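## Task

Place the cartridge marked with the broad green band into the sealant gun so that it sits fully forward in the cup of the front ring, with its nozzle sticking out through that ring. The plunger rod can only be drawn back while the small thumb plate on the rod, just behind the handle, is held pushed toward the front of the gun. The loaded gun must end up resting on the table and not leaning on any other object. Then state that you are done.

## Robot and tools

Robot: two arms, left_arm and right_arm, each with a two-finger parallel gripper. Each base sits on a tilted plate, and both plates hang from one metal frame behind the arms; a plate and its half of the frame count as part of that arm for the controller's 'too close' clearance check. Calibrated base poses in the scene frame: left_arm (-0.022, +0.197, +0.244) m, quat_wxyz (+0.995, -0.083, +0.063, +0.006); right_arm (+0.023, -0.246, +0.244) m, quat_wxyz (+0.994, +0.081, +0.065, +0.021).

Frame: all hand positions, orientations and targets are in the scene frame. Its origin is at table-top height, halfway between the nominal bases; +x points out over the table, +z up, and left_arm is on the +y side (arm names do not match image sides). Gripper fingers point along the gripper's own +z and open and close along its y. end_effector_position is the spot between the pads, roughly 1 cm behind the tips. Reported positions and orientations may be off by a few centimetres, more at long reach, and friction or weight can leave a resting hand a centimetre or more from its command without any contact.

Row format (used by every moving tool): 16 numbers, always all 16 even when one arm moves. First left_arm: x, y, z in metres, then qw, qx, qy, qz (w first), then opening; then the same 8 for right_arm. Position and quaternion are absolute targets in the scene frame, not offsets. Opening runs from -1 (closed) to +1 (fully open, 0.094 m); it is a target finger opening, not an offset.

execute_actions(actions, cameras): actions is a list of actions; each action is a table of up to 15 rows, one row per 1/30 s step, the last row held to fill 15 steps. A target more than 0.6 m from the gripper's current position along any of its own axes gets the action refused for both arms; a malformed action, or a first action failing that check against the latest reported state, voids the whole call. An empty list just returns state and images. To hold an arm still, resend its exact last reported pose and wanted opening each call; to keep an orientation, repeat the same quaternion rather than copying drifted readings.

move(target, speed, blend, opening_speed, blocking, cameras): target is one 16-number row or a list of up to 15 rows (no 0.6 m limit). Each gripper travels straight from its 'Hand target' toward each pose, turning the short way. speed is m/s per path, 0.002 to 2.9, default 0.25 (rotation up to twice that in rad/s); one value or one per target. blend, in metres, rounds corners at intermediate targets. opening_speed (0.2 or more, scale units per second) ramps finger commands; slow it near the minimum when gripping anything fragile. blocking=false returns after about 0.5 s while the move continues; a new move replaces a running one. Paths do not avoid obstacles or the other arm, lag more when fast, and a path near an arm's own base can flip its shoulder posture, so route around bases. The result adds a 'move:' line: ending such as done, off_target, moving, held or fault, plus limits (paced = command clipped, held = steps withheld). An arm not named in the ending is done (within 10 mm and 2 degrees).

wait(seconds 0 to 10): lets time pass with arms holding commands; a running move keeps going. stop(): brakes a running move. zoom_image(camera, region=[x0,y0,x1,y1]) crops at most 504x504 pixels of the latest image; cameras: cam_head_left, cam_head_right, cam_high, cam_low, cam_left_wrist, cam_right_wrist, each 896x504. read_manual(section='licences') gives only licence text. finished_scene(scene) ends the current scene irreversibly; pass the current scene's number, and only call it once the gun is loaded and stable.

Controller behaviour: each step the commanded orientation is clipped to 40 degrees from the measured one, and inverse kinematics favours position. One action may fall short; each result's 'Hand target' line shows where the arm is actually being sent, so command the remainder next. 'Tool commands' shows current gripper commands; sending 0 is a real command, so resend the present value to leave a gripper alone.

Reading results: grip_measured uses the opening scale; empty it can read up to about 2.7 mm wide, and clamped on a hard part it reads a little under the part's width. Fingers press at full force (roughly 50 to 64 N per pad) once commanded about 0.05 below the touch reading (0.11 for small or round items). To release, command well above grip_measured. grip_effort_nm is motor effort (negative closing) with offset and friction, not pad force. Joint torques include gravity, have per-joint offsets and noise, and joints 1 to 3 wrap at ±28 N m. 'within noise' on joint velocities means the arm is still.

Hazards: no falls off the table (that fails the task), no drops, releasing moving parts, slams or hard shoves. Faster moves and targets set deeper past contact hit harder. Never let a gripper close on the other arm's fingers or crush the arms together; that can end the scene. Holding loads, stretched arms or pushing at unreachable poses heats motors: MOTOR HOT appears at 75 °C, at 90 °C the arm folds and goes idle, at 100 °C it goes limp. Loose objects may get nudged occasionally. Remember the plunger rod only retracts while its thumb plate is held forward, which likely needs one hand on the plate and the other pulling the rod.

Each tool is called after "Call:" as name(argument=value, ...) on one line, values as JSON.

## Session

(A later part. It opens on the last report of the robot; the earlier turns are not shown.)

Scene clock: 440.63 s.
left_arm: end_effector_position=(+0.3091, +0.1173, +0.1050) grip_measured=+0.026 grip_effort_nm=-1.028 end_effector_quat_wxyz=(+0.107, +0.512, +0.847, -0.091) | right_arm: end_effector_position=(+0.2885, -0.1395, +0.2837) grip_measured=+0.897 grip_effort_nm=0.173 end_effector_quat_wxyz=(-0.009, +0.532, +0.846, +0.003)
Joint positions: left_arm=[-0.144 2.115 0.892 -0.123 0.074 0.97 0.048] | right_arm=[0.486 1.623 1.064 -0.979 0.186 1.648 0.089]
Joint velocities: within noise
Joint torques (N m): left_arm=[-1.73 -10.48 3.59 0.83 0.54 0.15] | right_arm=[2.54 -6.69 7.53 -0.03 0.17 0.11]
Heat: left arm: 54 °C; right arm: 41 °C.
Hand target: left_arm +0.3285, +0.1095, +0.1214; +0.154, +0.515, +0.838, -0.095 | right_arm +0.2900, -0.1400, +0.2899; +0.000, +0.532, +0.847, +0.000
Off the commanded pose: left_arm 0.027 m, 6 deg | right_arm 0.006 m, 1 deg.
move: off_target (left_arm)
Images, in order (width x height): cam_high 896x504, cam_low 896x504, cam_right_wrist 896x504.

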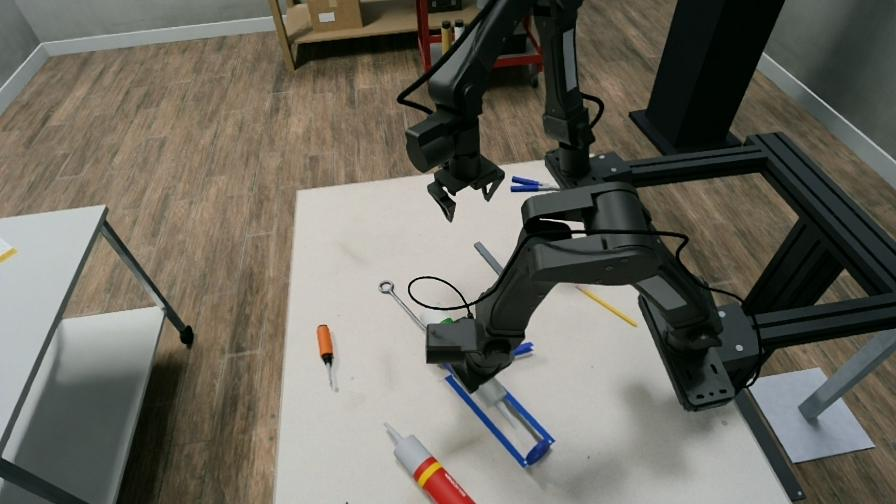

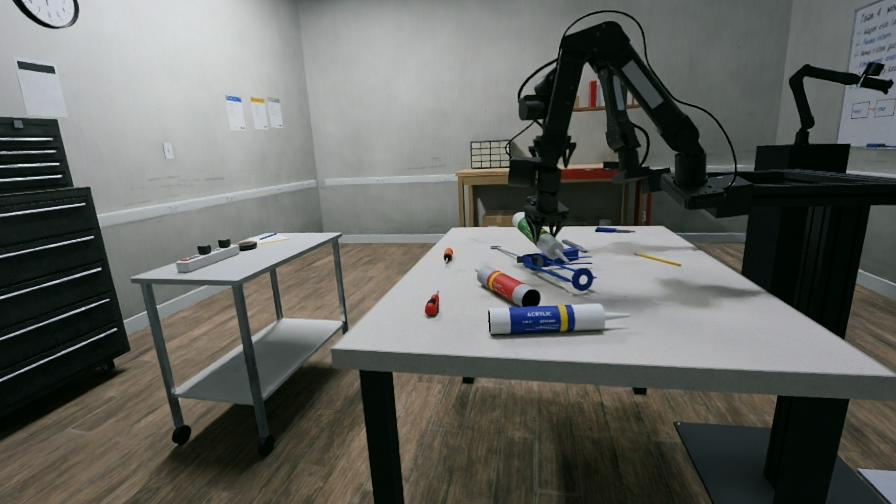

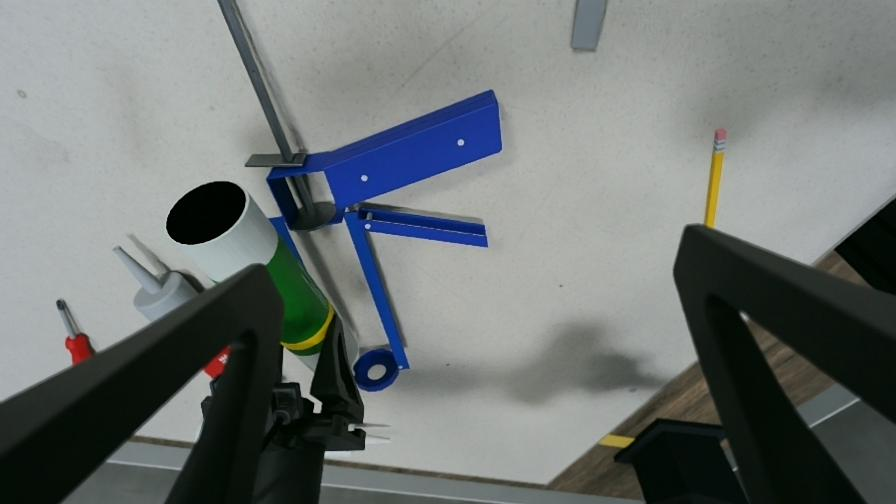

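Call:
execute_actions(actions=[])

Call:
zoom_image(camera="cam_head_right", region=[370, 170, 530, 270])

Call:
zoom_image(camera="cam_head_left", region=[370, 170, 530, 270])

Scene clock: 458.83 s.
left_arm: end_effector_position=(+0.3093, +0.1172, +0.1050) grip_measured=+0.026 grip_effort_nm=-1.033 end_effector_quat_wxyz=(+0.108, +0.513, +0.847, -0.091) | right_arm: end_effector_position=(+0.2885, -0.1395, +0.2837) grip_measured=+0.897 grip_effort_nm=0.173 end_effector_quat_wxyz=(-0.009, +0.532, +0.846, +0.003)
Joint positions: left_arm=[-0.144 2.115 0.892 -0.122 0.075 0.971 0.048] | right_arm=[0.486 1.623 1.064 -0.979 0.186 1.648 0.089]
Joint velocities: within noise
Joint torques (N m): left_arm=[-1.7 -10.48 3.47 0.81 0.54 0.16] | right_arm=[2.55 -6.74 7.56 -0.02 0.18 0.12]
Heat: left arm: 51 °C; right arm: 41 °C.
Hand target: left_arm +0.3285, +0.1095, +0.1214; +0.154, +0.515, +0.838, -0.095 | right_arm +0.2900, -0.1399, +0.2899; +0.000, +0.532, +0.847, +0.000
Tool commands: left_gripper/opening=-0.06 right_gripper/opening=+0.9
Off the commanded pose: left_arm 0.027 m, 6 deg | right_arm 0.006 m, 1 deg.

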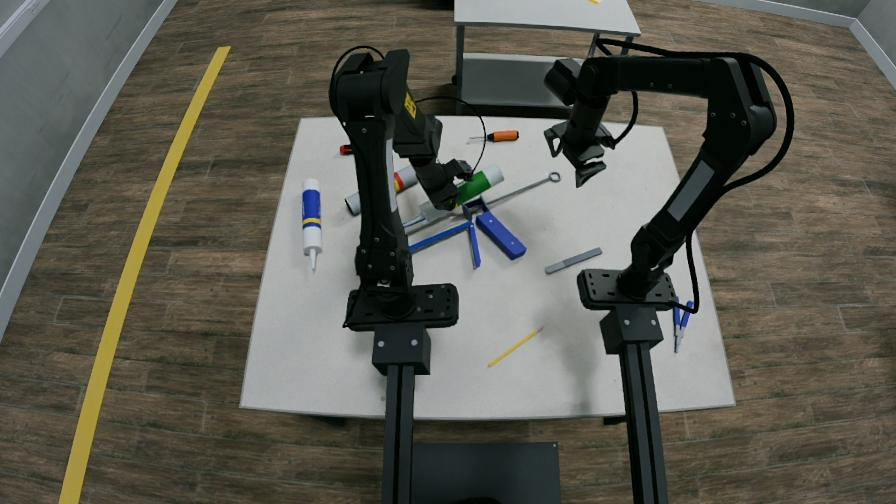

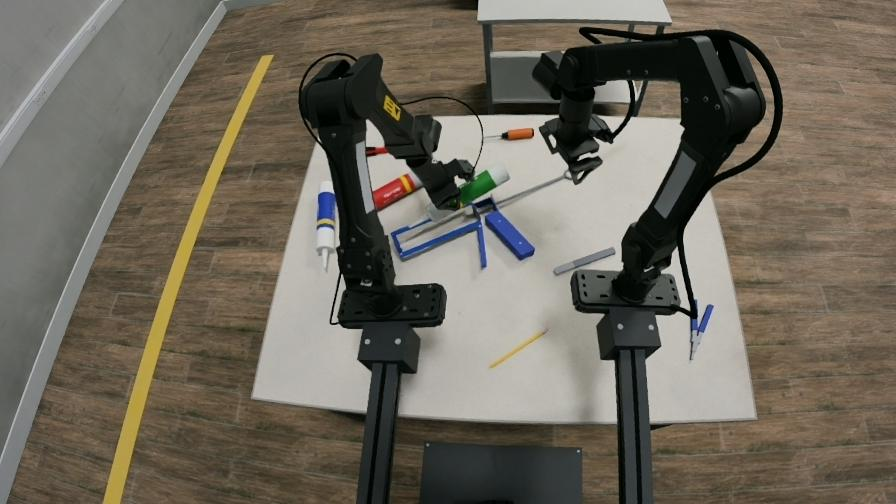

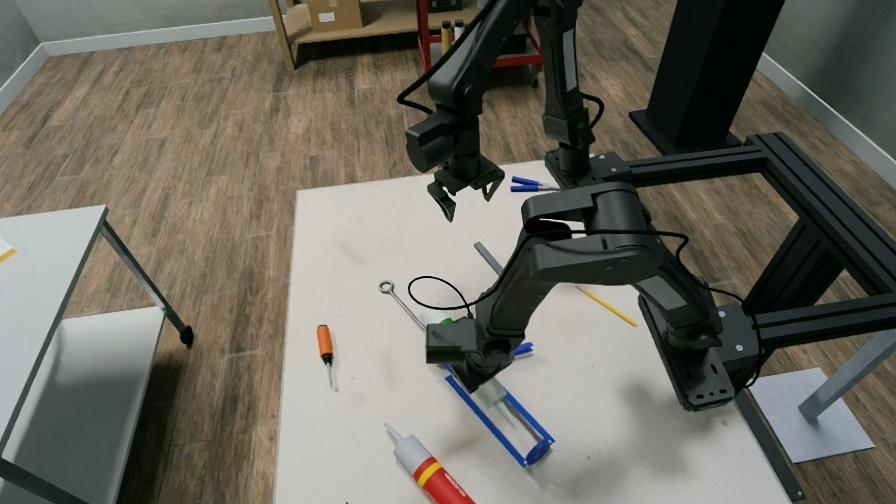

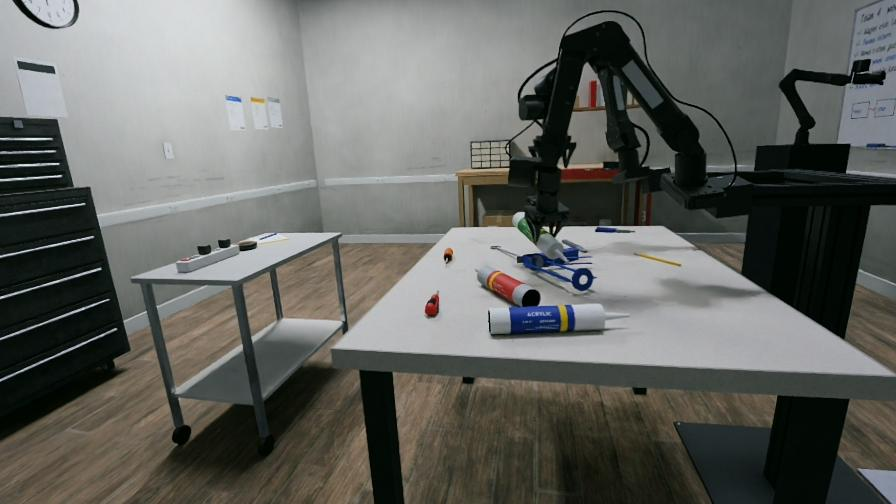

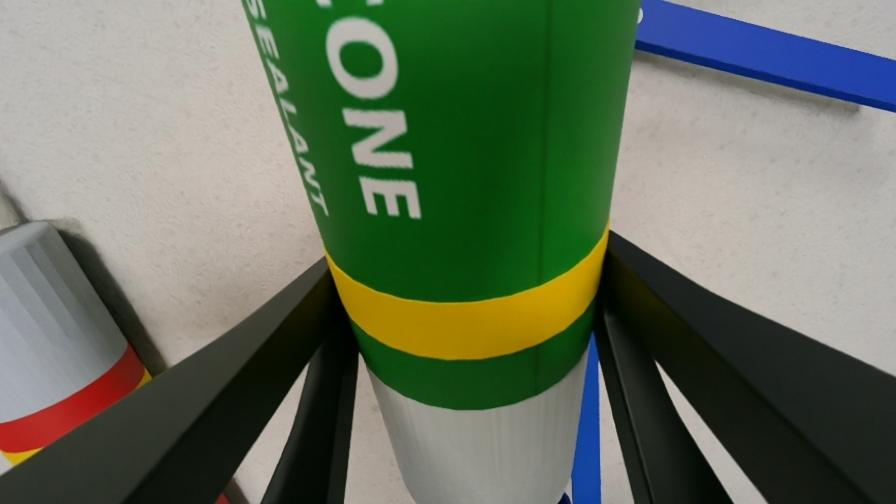

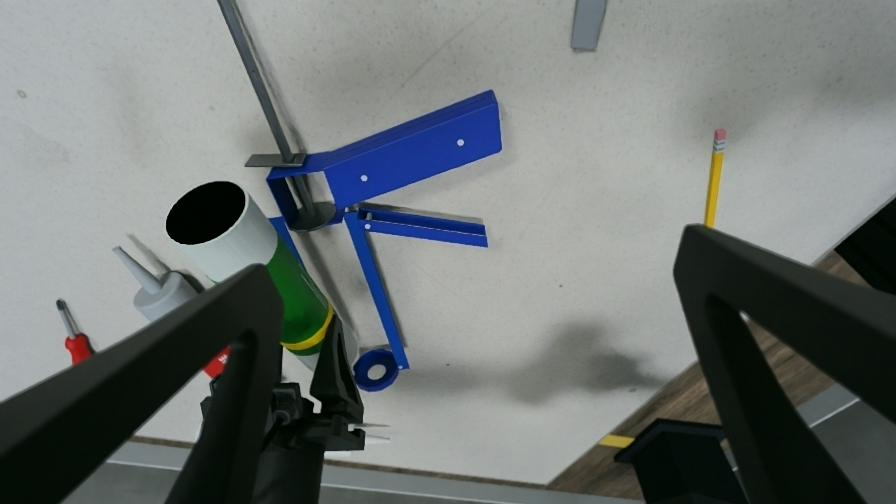

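Scaled by 3.150 from the camera's 896x504 image, which has a finer 1280x720 frame.

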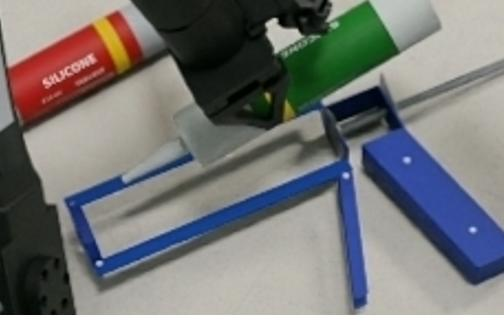

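Scaled by 3.150 from the camera's 896x504 image, which has a finer 1280x720 frame.

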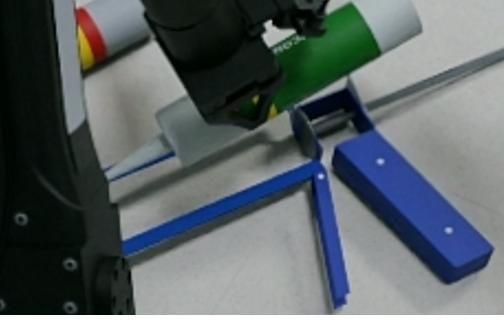

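Call:
move(target=[[0.3094,0.099,0.118,0.1553,0.5138,0.8384,-0.0952,-0.06,0.29,-0.14,0.29,0,0.532,0.8467,0,0.9]], speed=[0.08], cameras=["cam_high","cam_head_right","cam_right_wrist"])

Call:
zoom_image(camera="cam_high", region=[430, 310, 590, 480])

Call:
zoom_image(camera="cam_head_right", region=[370, 170, 530, 270])

Scene clock: 465.77 s.
left_arm: end_effector_position=(+0.2860, +0.1123, +0.0969) grip_measured=+0.026 grip_effort_nm=-1.038 end_effector_quat_wxyz=(+0.102, +0.515, +0.845, -0.096) | right_arm: end_effector_position=(+0.2884, -0.1395, +0.2837) grip_measured=+0.897 grip_effort_nm=0.173 end_effector_quat_wxyz=(-0.009, +0.532, +0.846, +0.003)
Joint positions: left_arm=[-0.163 2.115 0.808 -0.052 0.075 0.958 0.048] | right_arm=[0.486 1.623 1.064 -0.979 0.186 1.648 0.089]
Joint velocities: within noise
Joint torques (N m): left_arm=[-3.34 -11.36 2.96 0.81 0.46 -0.09] | right_arm=[2.52 -6.68 7.46 -0.01 0.18 0.13]
Heat: left arm: 51 °C; right arm: 41 °C.
Hand target: left_arm +0.3087, +0.0994, +0.1181; +0.155, +0.515, +0.838, -0.096 | right_arm +0.2900, -0.1400, +0.2899; +0.000, +0.532, +0.847, +0.000
Off the commanded pose: left_arm 0.034 m, 6 deg | right_arm 0.006 m, 1 deg.
move: off_target (left_arm)
Images, in order (width x height): cam_head_right 896x504, cam_high 896x504, cam_right_wrist 896x504.

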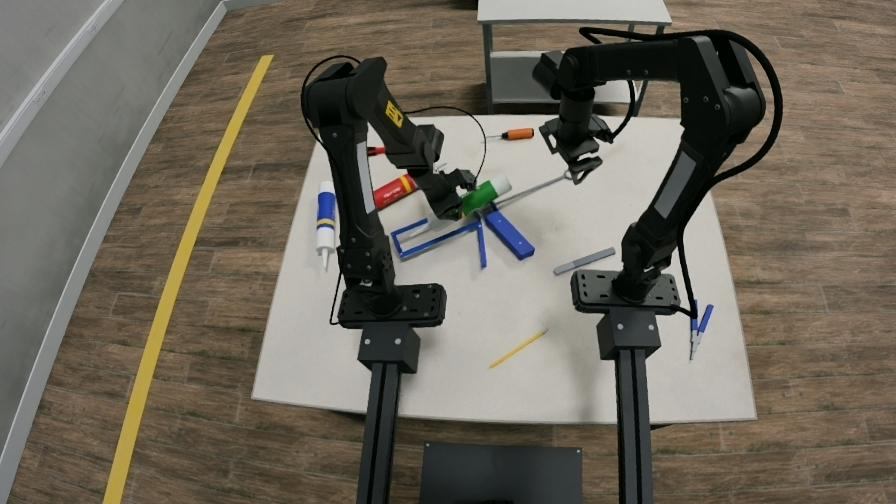

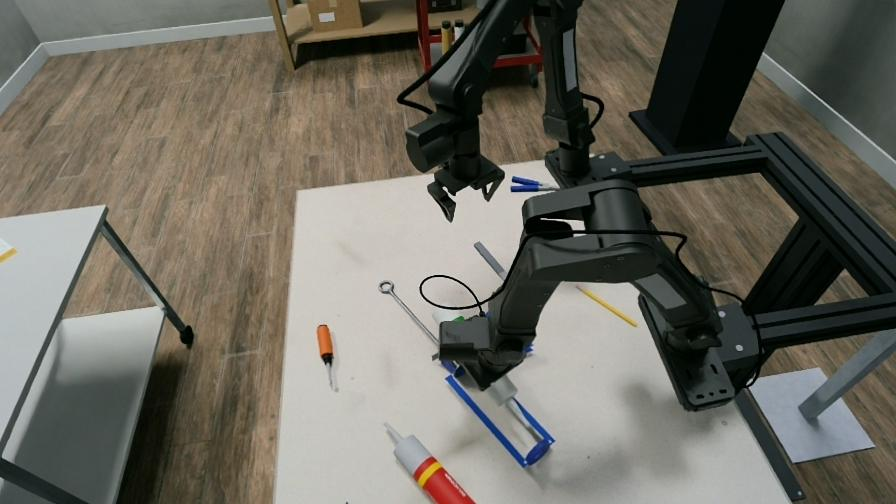

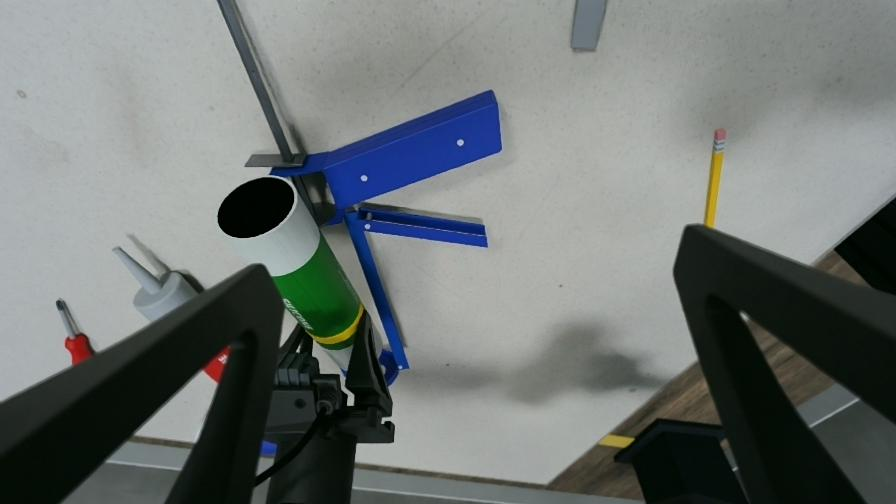

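Scaled by 2.965 from the camera's 896x504 image, which has a finer 1280x720 frame.

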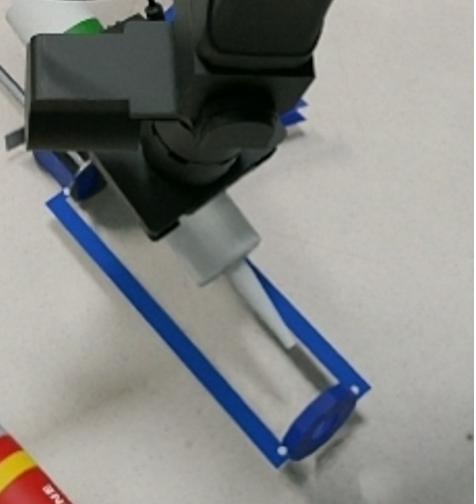

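Scaled by 3.150 from the camera's 896x504 image, which has a finer 1280x720 frame.

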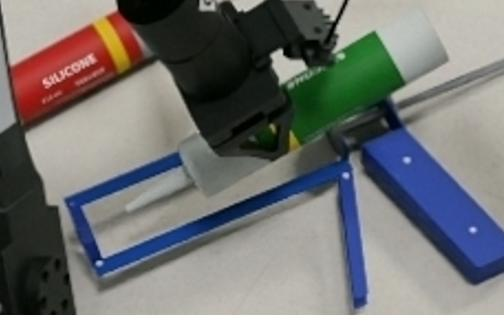

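Call:
move(target=[[0.300,0.123,0.102,0.1553,0.5138,0.8384,-0.0952,-0.06,0.29,-0.14,0.29,0,0.532,0.8467,0,0.9]], speed=[0.05], cameras=["cam_high","cam_head_right","cam_low"])

Call:
zoom_image(camera="cam_high", region=[430, 310, 590, 480])

Call:
zoom_image(camera="cam_head_right", region=[370, 170, 530, 270])

Call:
zoom_image(camera="cam_low", region=[490, 215, 620, 305])

Scene clock: 473.57 s.
left_arm: end_effector_position=(+0.2830, +0.1307, +0.0901) grip_measured=+0.026 grip_effort_nm=-1.033 end_effector_quat_wxyz=(+0.112, +0.512, +0.847, -0.090) | right_arm: end_effector_position=(+0.2884, -0.1395, +0.2837) grip_measured=+0.897 grip_effort_nm=0.178 end_effector_quat_wxyz=(-0.009, +0.532, +0.846, +0.003)
Joint positions: left_arm=[-0.099 2.115 0.763 0.012 0.087 1.016 0.048] | right_arm=[0.486 1.623 1.064 -0.979 0.186 1.648 0.089]
Joint velocities: within noise
Joint torques (N m): left_arm=[-1.47 -9.17 2.58 0.82 0.56 0.17] | right_arm=[2.54 -6.69 7.45 -0.03 0.19 0.12]
Heat: left arm: 51 °C; right arm: 41 °C.
Hand target: left_arm +0.2998, +0.1234, +0.1024; +0.155, +0.515, +0.838, -0.095 | right_arm +0.2900, -0.1399, +0.2899; +0.000, +0.532, +0.847, +0.000
Off the commanded pose: left_arm 0.022 m, 5 deg | right_arm 0.006 m, 1 deg.
move: off_target (left_arm)
Images, in order (width x height): cam_head_right 896x504, cam_high 896x504, cam_low 896x504.

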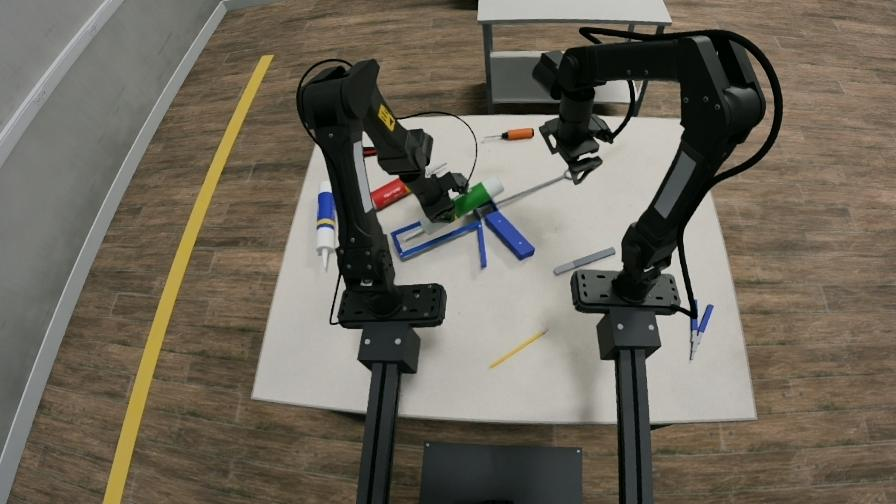

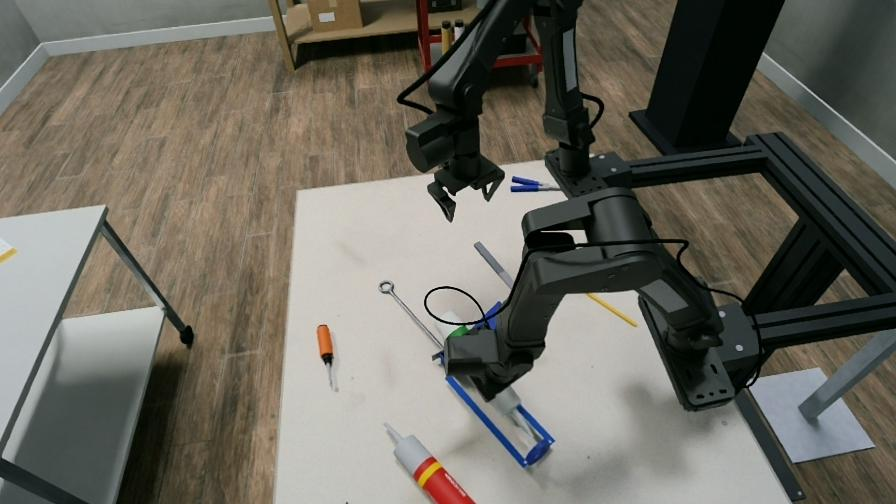

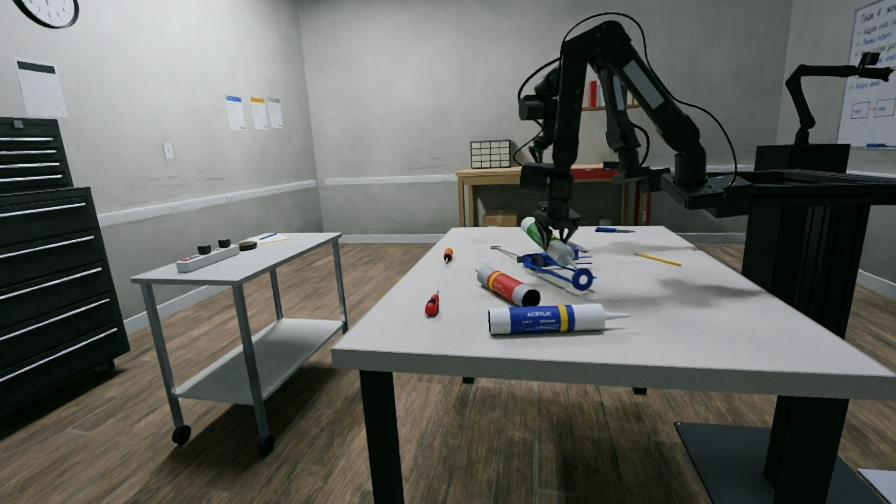

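Scaled by 2.965 from the camera's 896x504 image, which has a finer 1280x720 frame.

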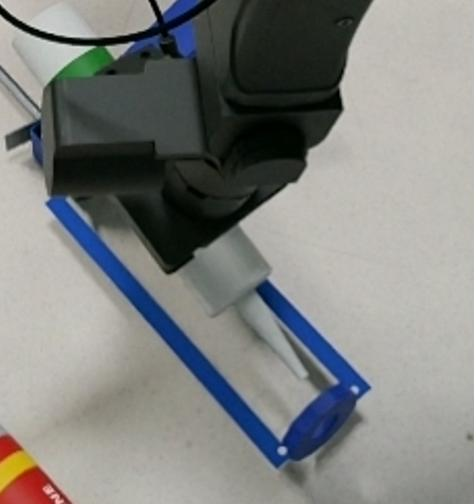

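Scaled by 3.150 from the camera's 896x504 image, which has a finer 1280x720 frame.

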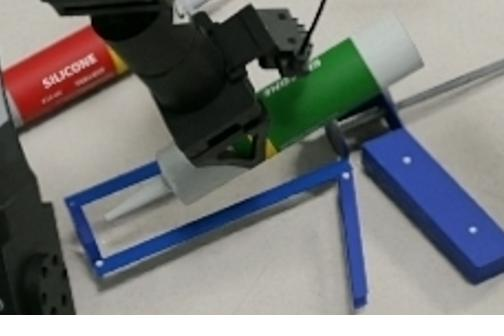

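Scaled by 3.877 from the camera's 896x504 image, which has a finer 1280x720 frame.

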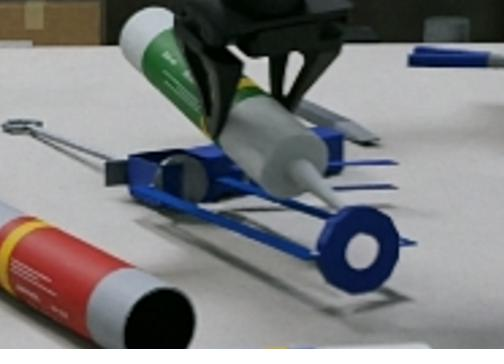

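Call:
move(target=[[0.296,0.130,0.082,0.1553,0.5138,0.8384,-0.0952,-0.06,0.29,-0.14,0.29,0,0.532,0.8467,0,0.9]], speed=[0.05], cameras=["cam_high","cam_head_right","cam_low"])

Call:
zoom_image(camera="cam_high", region=[430, 310, 590, 480])

Call:
zoom_image(camera="cam_head_right", region=[370, 170, 530, 270])

Call:
zoom_image(camera="cam_low", region=[490, 215, 620, 305])

Scene clock: 481.60 s.
left_arm: end_effector_position=(+0.2886, +0.1382, +0.0811) grip_measured=+0.026 grip_effort_nm=-1.028 end_effector_quat_wxyz=(+0.128, +0.512, +0.846, -0.083) | right_arm: end_effector_position=(+0.2883, -0.1396, +0.2837) grip_measured=+0.897 grip_effort_nm=0.173 end_effector_quat_wxyz=(-0.009, +0.532, +0.846, +0.003)
Joint positions: left_arm=[-0.065 2.148 0.755 0.084 0.097 1.05 0.048] | right_arm=[0.486 1.623 1.064 -0.979 0.186 1.648 0.089]
Joint velocities: within noise
Joint torques (N m): left_arm=[-1.42 -6.17 2.32 0.86 0.53 0.15] | right_arm=[2.58 -6.64 7.49 -0.01 0.18 0.12]
Heat: left arm: 50 °C; right arm: 41 °C.
Hand target: left_arm +0.2959, +0.1303, +0.0826; +0.155, +0.514, +0.838, -0.095 | right_arm +0.2900, -0.1399, +0.2899; +0.000, +0.532, +0.847, +0.000
Off the commanded pose: left_arm 0.011 m, 4 deg | right_arm 0.006 m, 1 deg.
move: off_target (left_arm)
Images, in order (width x height): cam_head_right 896x504, cam_high 896x504, cam_low 896x504.

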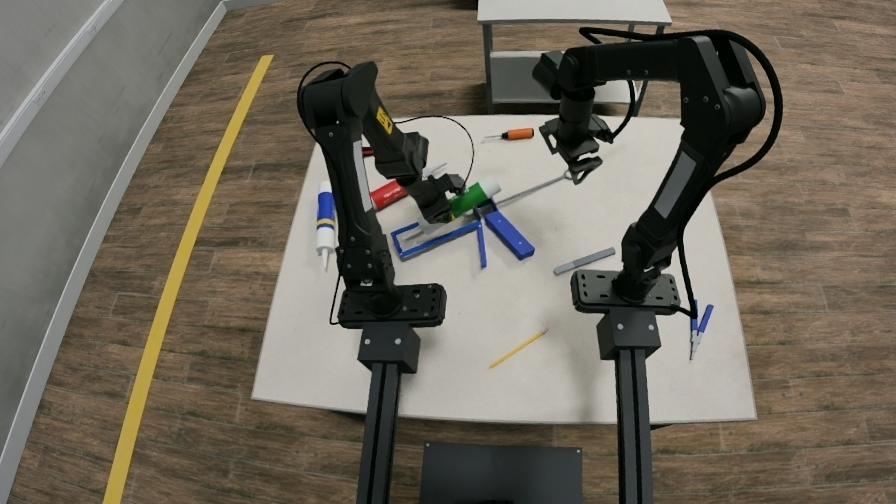

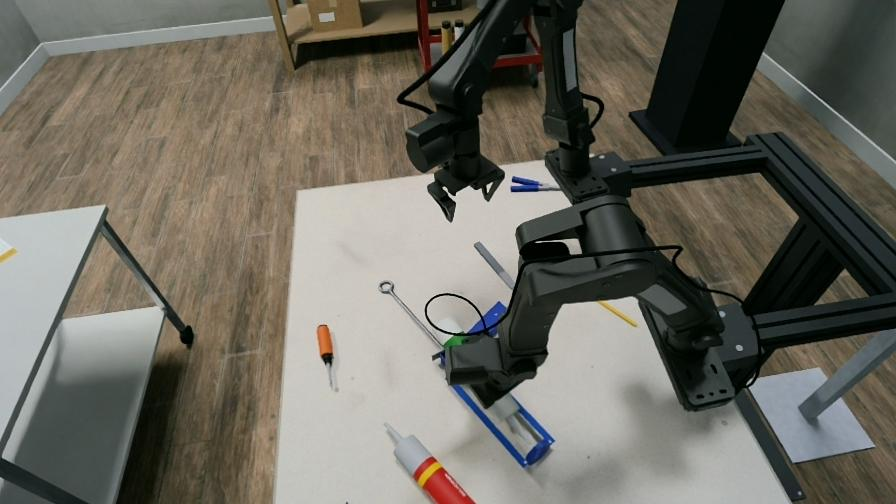

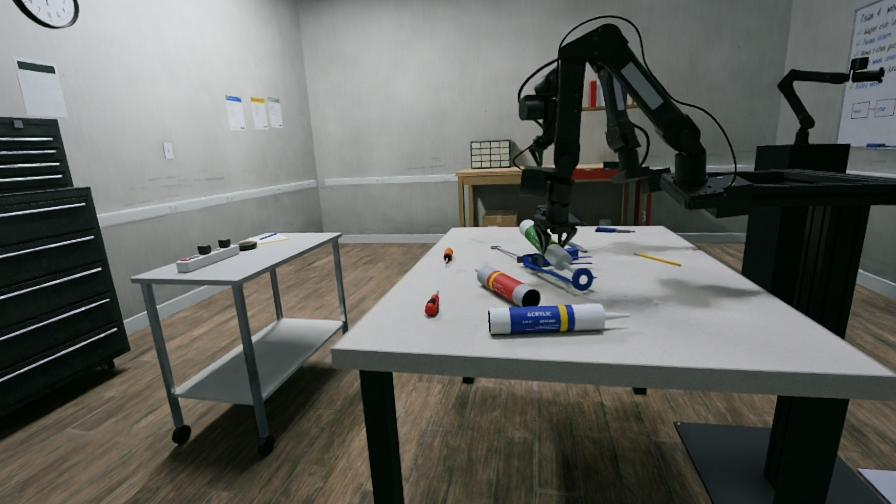

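Scaled by 2.965 from the camera's 896x504 image, which has a finer 1280x720 frame.

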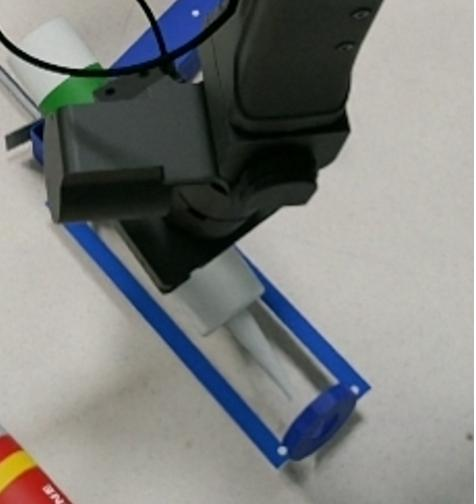

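Scaled by 3.150 from the camera's 896x504 image, which has a finer 1280x720 frame.

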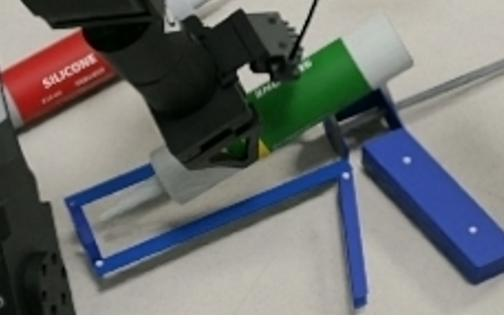

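Scaled by 3.877 from the camera's 896x504 image, which has a finer 1280x720 frame.

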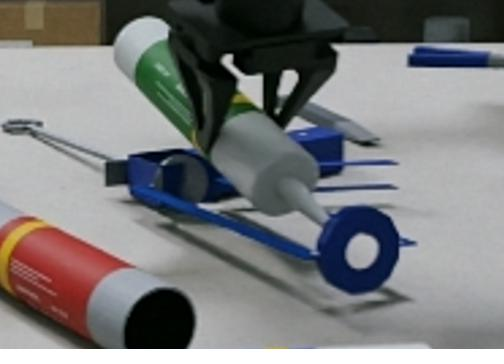

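Call:
move(target=[[0.283,0.142,0.074,0.1553,0.5138,0.8384,-0.0952,-0.06,0.29,-0.14,0.29,0,0.532,0.8467,0,0.9]], speed=[0.05], cameras=["cam_high","cam_head_right","cam_low"])

Call:
zoom_image(camera="cam_high", region=[430, 310, 590, 480])

Call:
zoom_image(camera="cam_head_right", region=[370, 170, 530, 270])

Call:
zoom_image(camera="cam_low", region=[490, 215, 620, 305])

Scene clock: 492.13 s.
left_arm: end_effector_position=(+0.2766, +0.1501, +0.0734) grip_measured=+0.026 grip_effort_nm=-1.023 end_effector_quat_wxyz=(+0.129, +0.511, +0.846, -0.082) | right_arm: end_effector_position=(+0.2883, -0.1396, +0.2837) grip_measured=+0.897 grip_effort_nm=0.178 end_effector_quat_wxyz=(-0.009, +0.532, +0.846, +0.003)
Joint positions: left_arm=[-0.019 2.158 0.706 0.141 0.11 1.094 0.048] | right_arm=[0.486 1.623 1.064 -0.979 0.186 1.648 0.089]
Joint velocities: within noise
Joint torques (N m): left_arm=[-1.24 -5.81 1.98 0.84 0.58 0.15] | right_arm=[2.56 -6.75 7.54 -0.01 0.17 0.12]
Heat: left arm: 45 °C; right arm: 41 °C.
Hand target: left_arm +0.2828, +0.1423, +0.0745; +0.154, +0.514, +0.838, -0.095 | right_arm +0.2900, -0.1399, +0.2899; +0.000, +0.532, +0.847, +0.000
Off the commanded pose: left_arm 0.010 m, 3 deg | right_arm 0.006 m, 1 deg.
move: off_target (left_arm)
Images, in order (width x height): cam_head_right 896x504, cam_high 896x504, cam_low 896x504.

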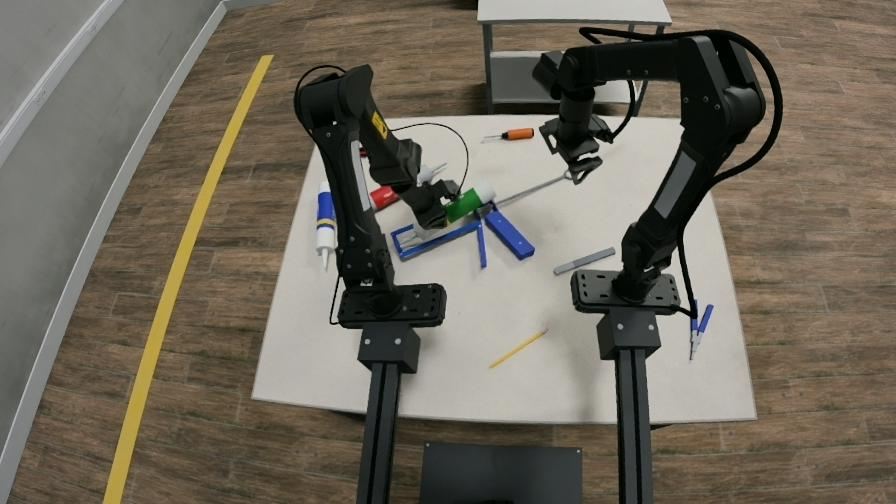

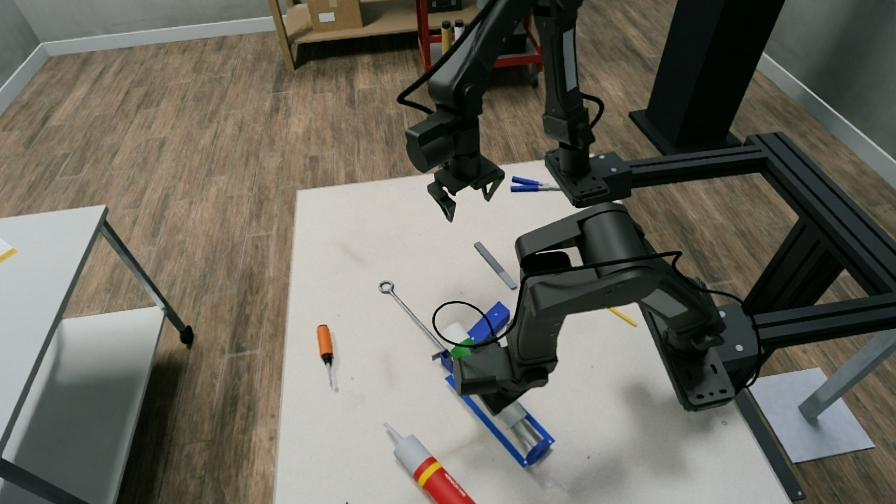

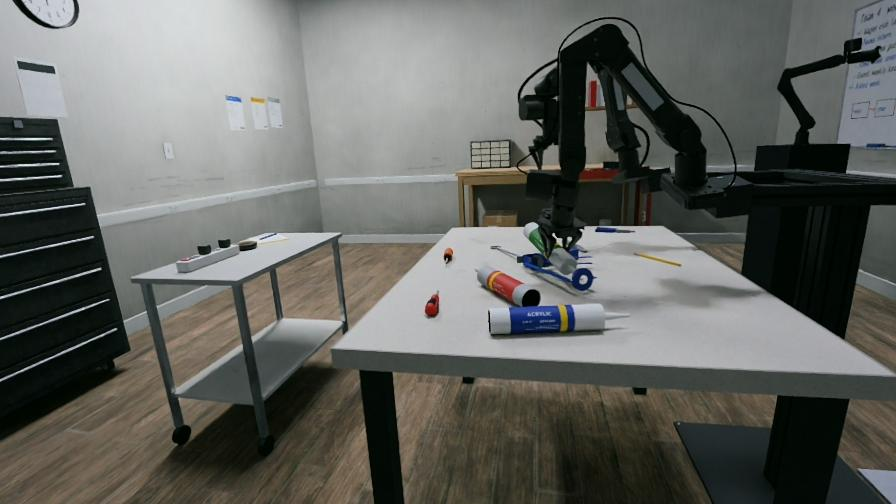

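Scaled by 2.965 from the camera's 896x504 image, which has a finer 1280x720 frame.

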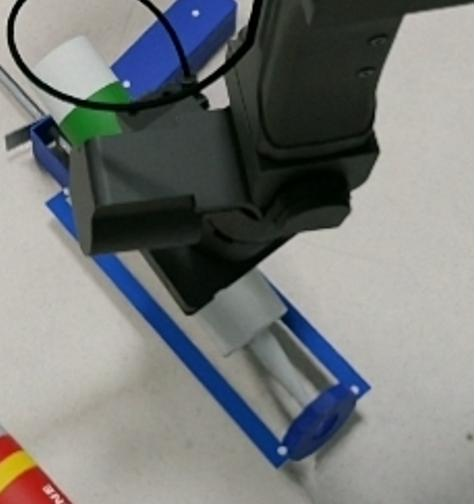

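Scaled by 3.150 from the camera's 896x504 image, which has a finer 1280x720 frame.

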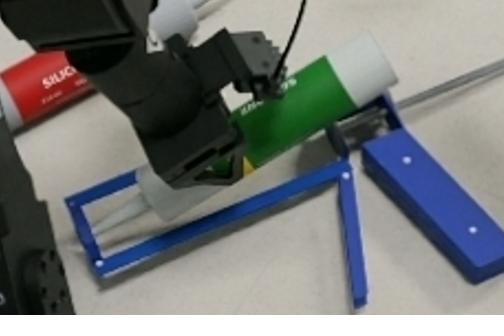

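Scaled by 3.877 from the camera's 896x504 image, which has a finer 1280x720 frame.

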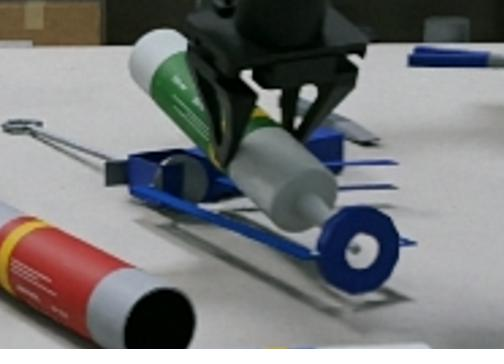

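Call:
move(target=[[0.271,0.160,0.070,0.1407,0.5153,0.8410,-0.0862,-0.06,0.29,-0.14,0.29,0,0.532,0.8467,0,0.9]], speed=[0.05], cameras=["cam_high","cam_head_right","cam_low"])

Call:
zoom_image(camera="cam_high", region=[430, 310, 590, 480])

Call:
zoom_image(camera="cam_head_right", region=[370, 170, 530, 270])

Call:
zoom_image(camera="cam_low", region=[490, 215, 620, 305])

Scene clock: 498.83 s.
left_arm: end_effector_position=(+0.2637, +0.1651, +0.0684) grip_measured=+0.026 grip_effort_nm=-1.023 end_effector_quat_wxyz=(+0.117, +0.513, +0.847, -0.081) | right_arm: end_effector_position=(+0.2882, -0.1396, +0.2837) grip_measured=+0.897 grip_effort_nm=0.173 end_effector_quat_wxyz=(-0.009, +0.532, +0.846, +0.003)
Joint positions: left_arm=[0.03 2.158 0.676 0.147 0.106 1.143 0.048] | right_arm=[0.486 1.623 1.064 -0.98 0.186 1.648 0.089]
Joint velocities: within noise
Joint torques (N m): left_arm=[-1.16 -6.28 1.47 0.72 0.41 0.15] | right_arm=[2.55 -6.71 7.5 0 0.19 0.11]
Heat: left arm: 43 °C; right arm: 41 °C.
Hand target: left_arm +0.2709, +0.1602, +0.0703; +0.140, +0.516, +0.841, -0.086 | right_arm +0.2899, -0.1400, +0.2899; +0.000, +0.532, +0.847, +0.000
Off the commanded pose: left_arm 0.009 m, 3 deg | right_arm 0.007 m, 1 deg.
move: off_target (left_arm)
Images, in order (width x height): cam_head_right 896x504, cam_high 896x504, cam_low 896x504.

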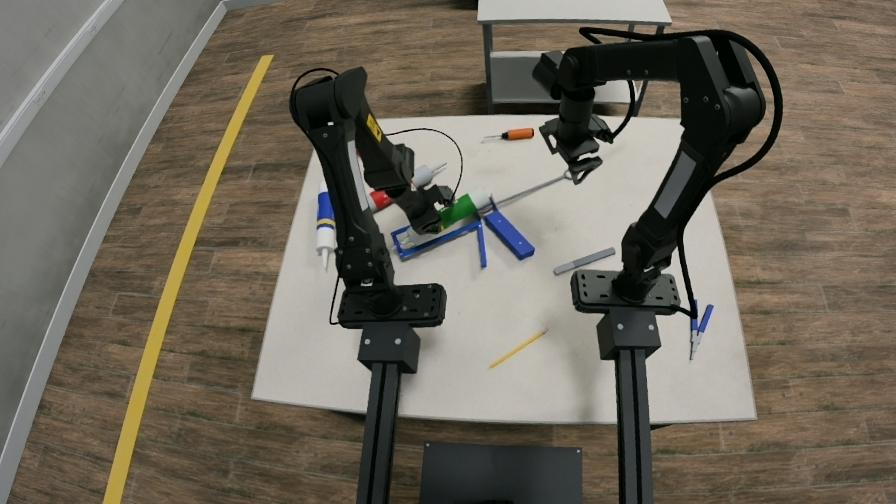

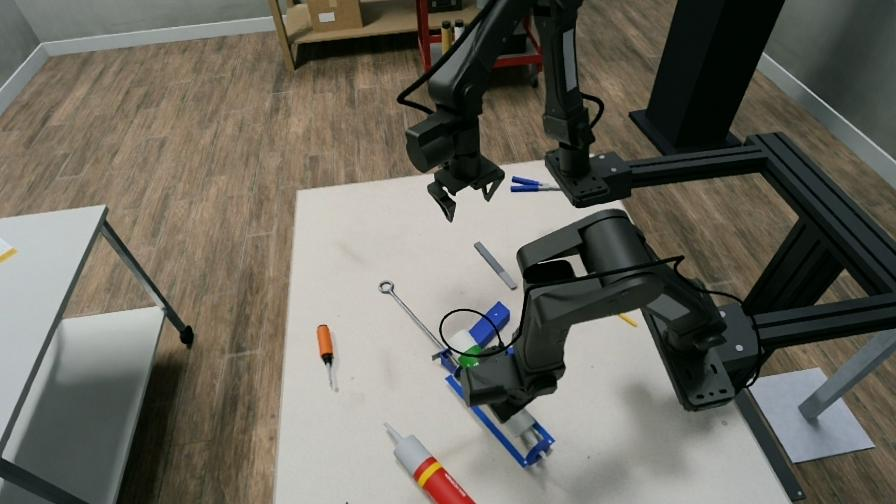

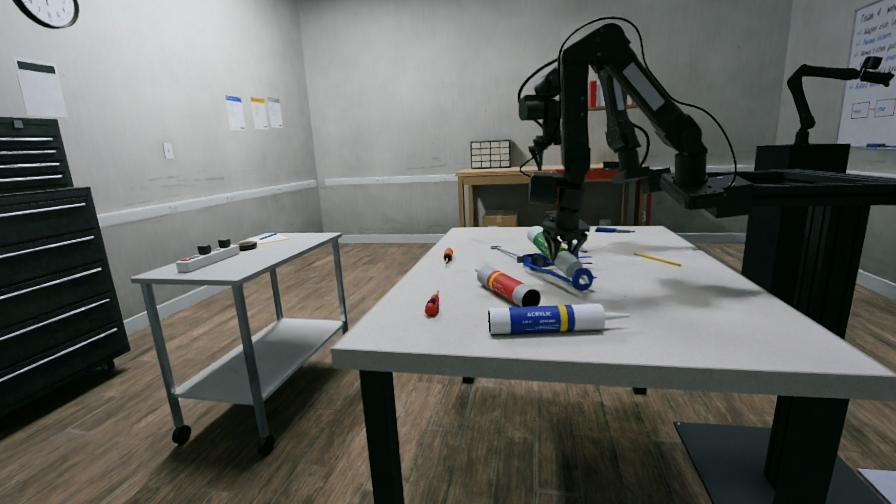

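Scaled by 2.965 from the camera's 896x504 image, which has a finer 1280x720 frame.

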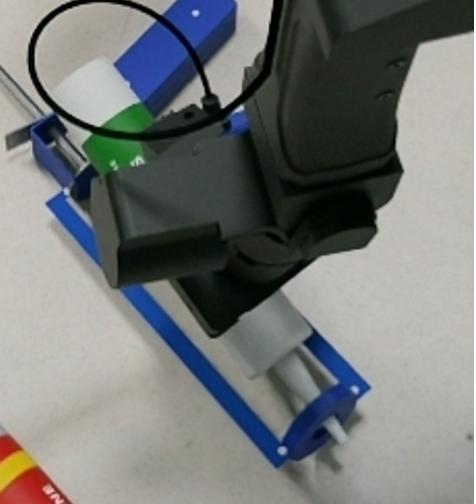

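Scaled by 3.150 from the camera's 896x504 image, which has a finer 1280x720 frame.

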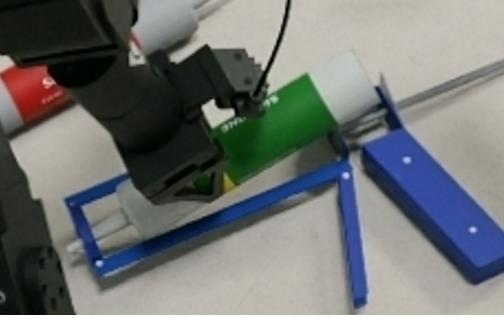

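Scaled by 3.877 from the camera's 896x504 image, which has a finer 1280x720 frame.

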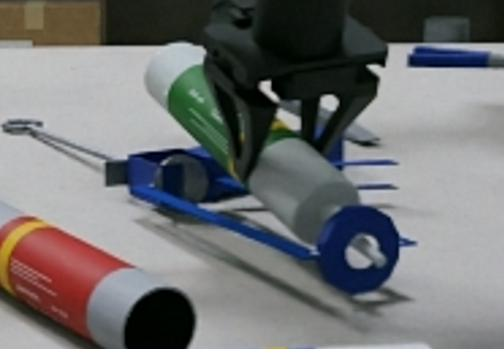

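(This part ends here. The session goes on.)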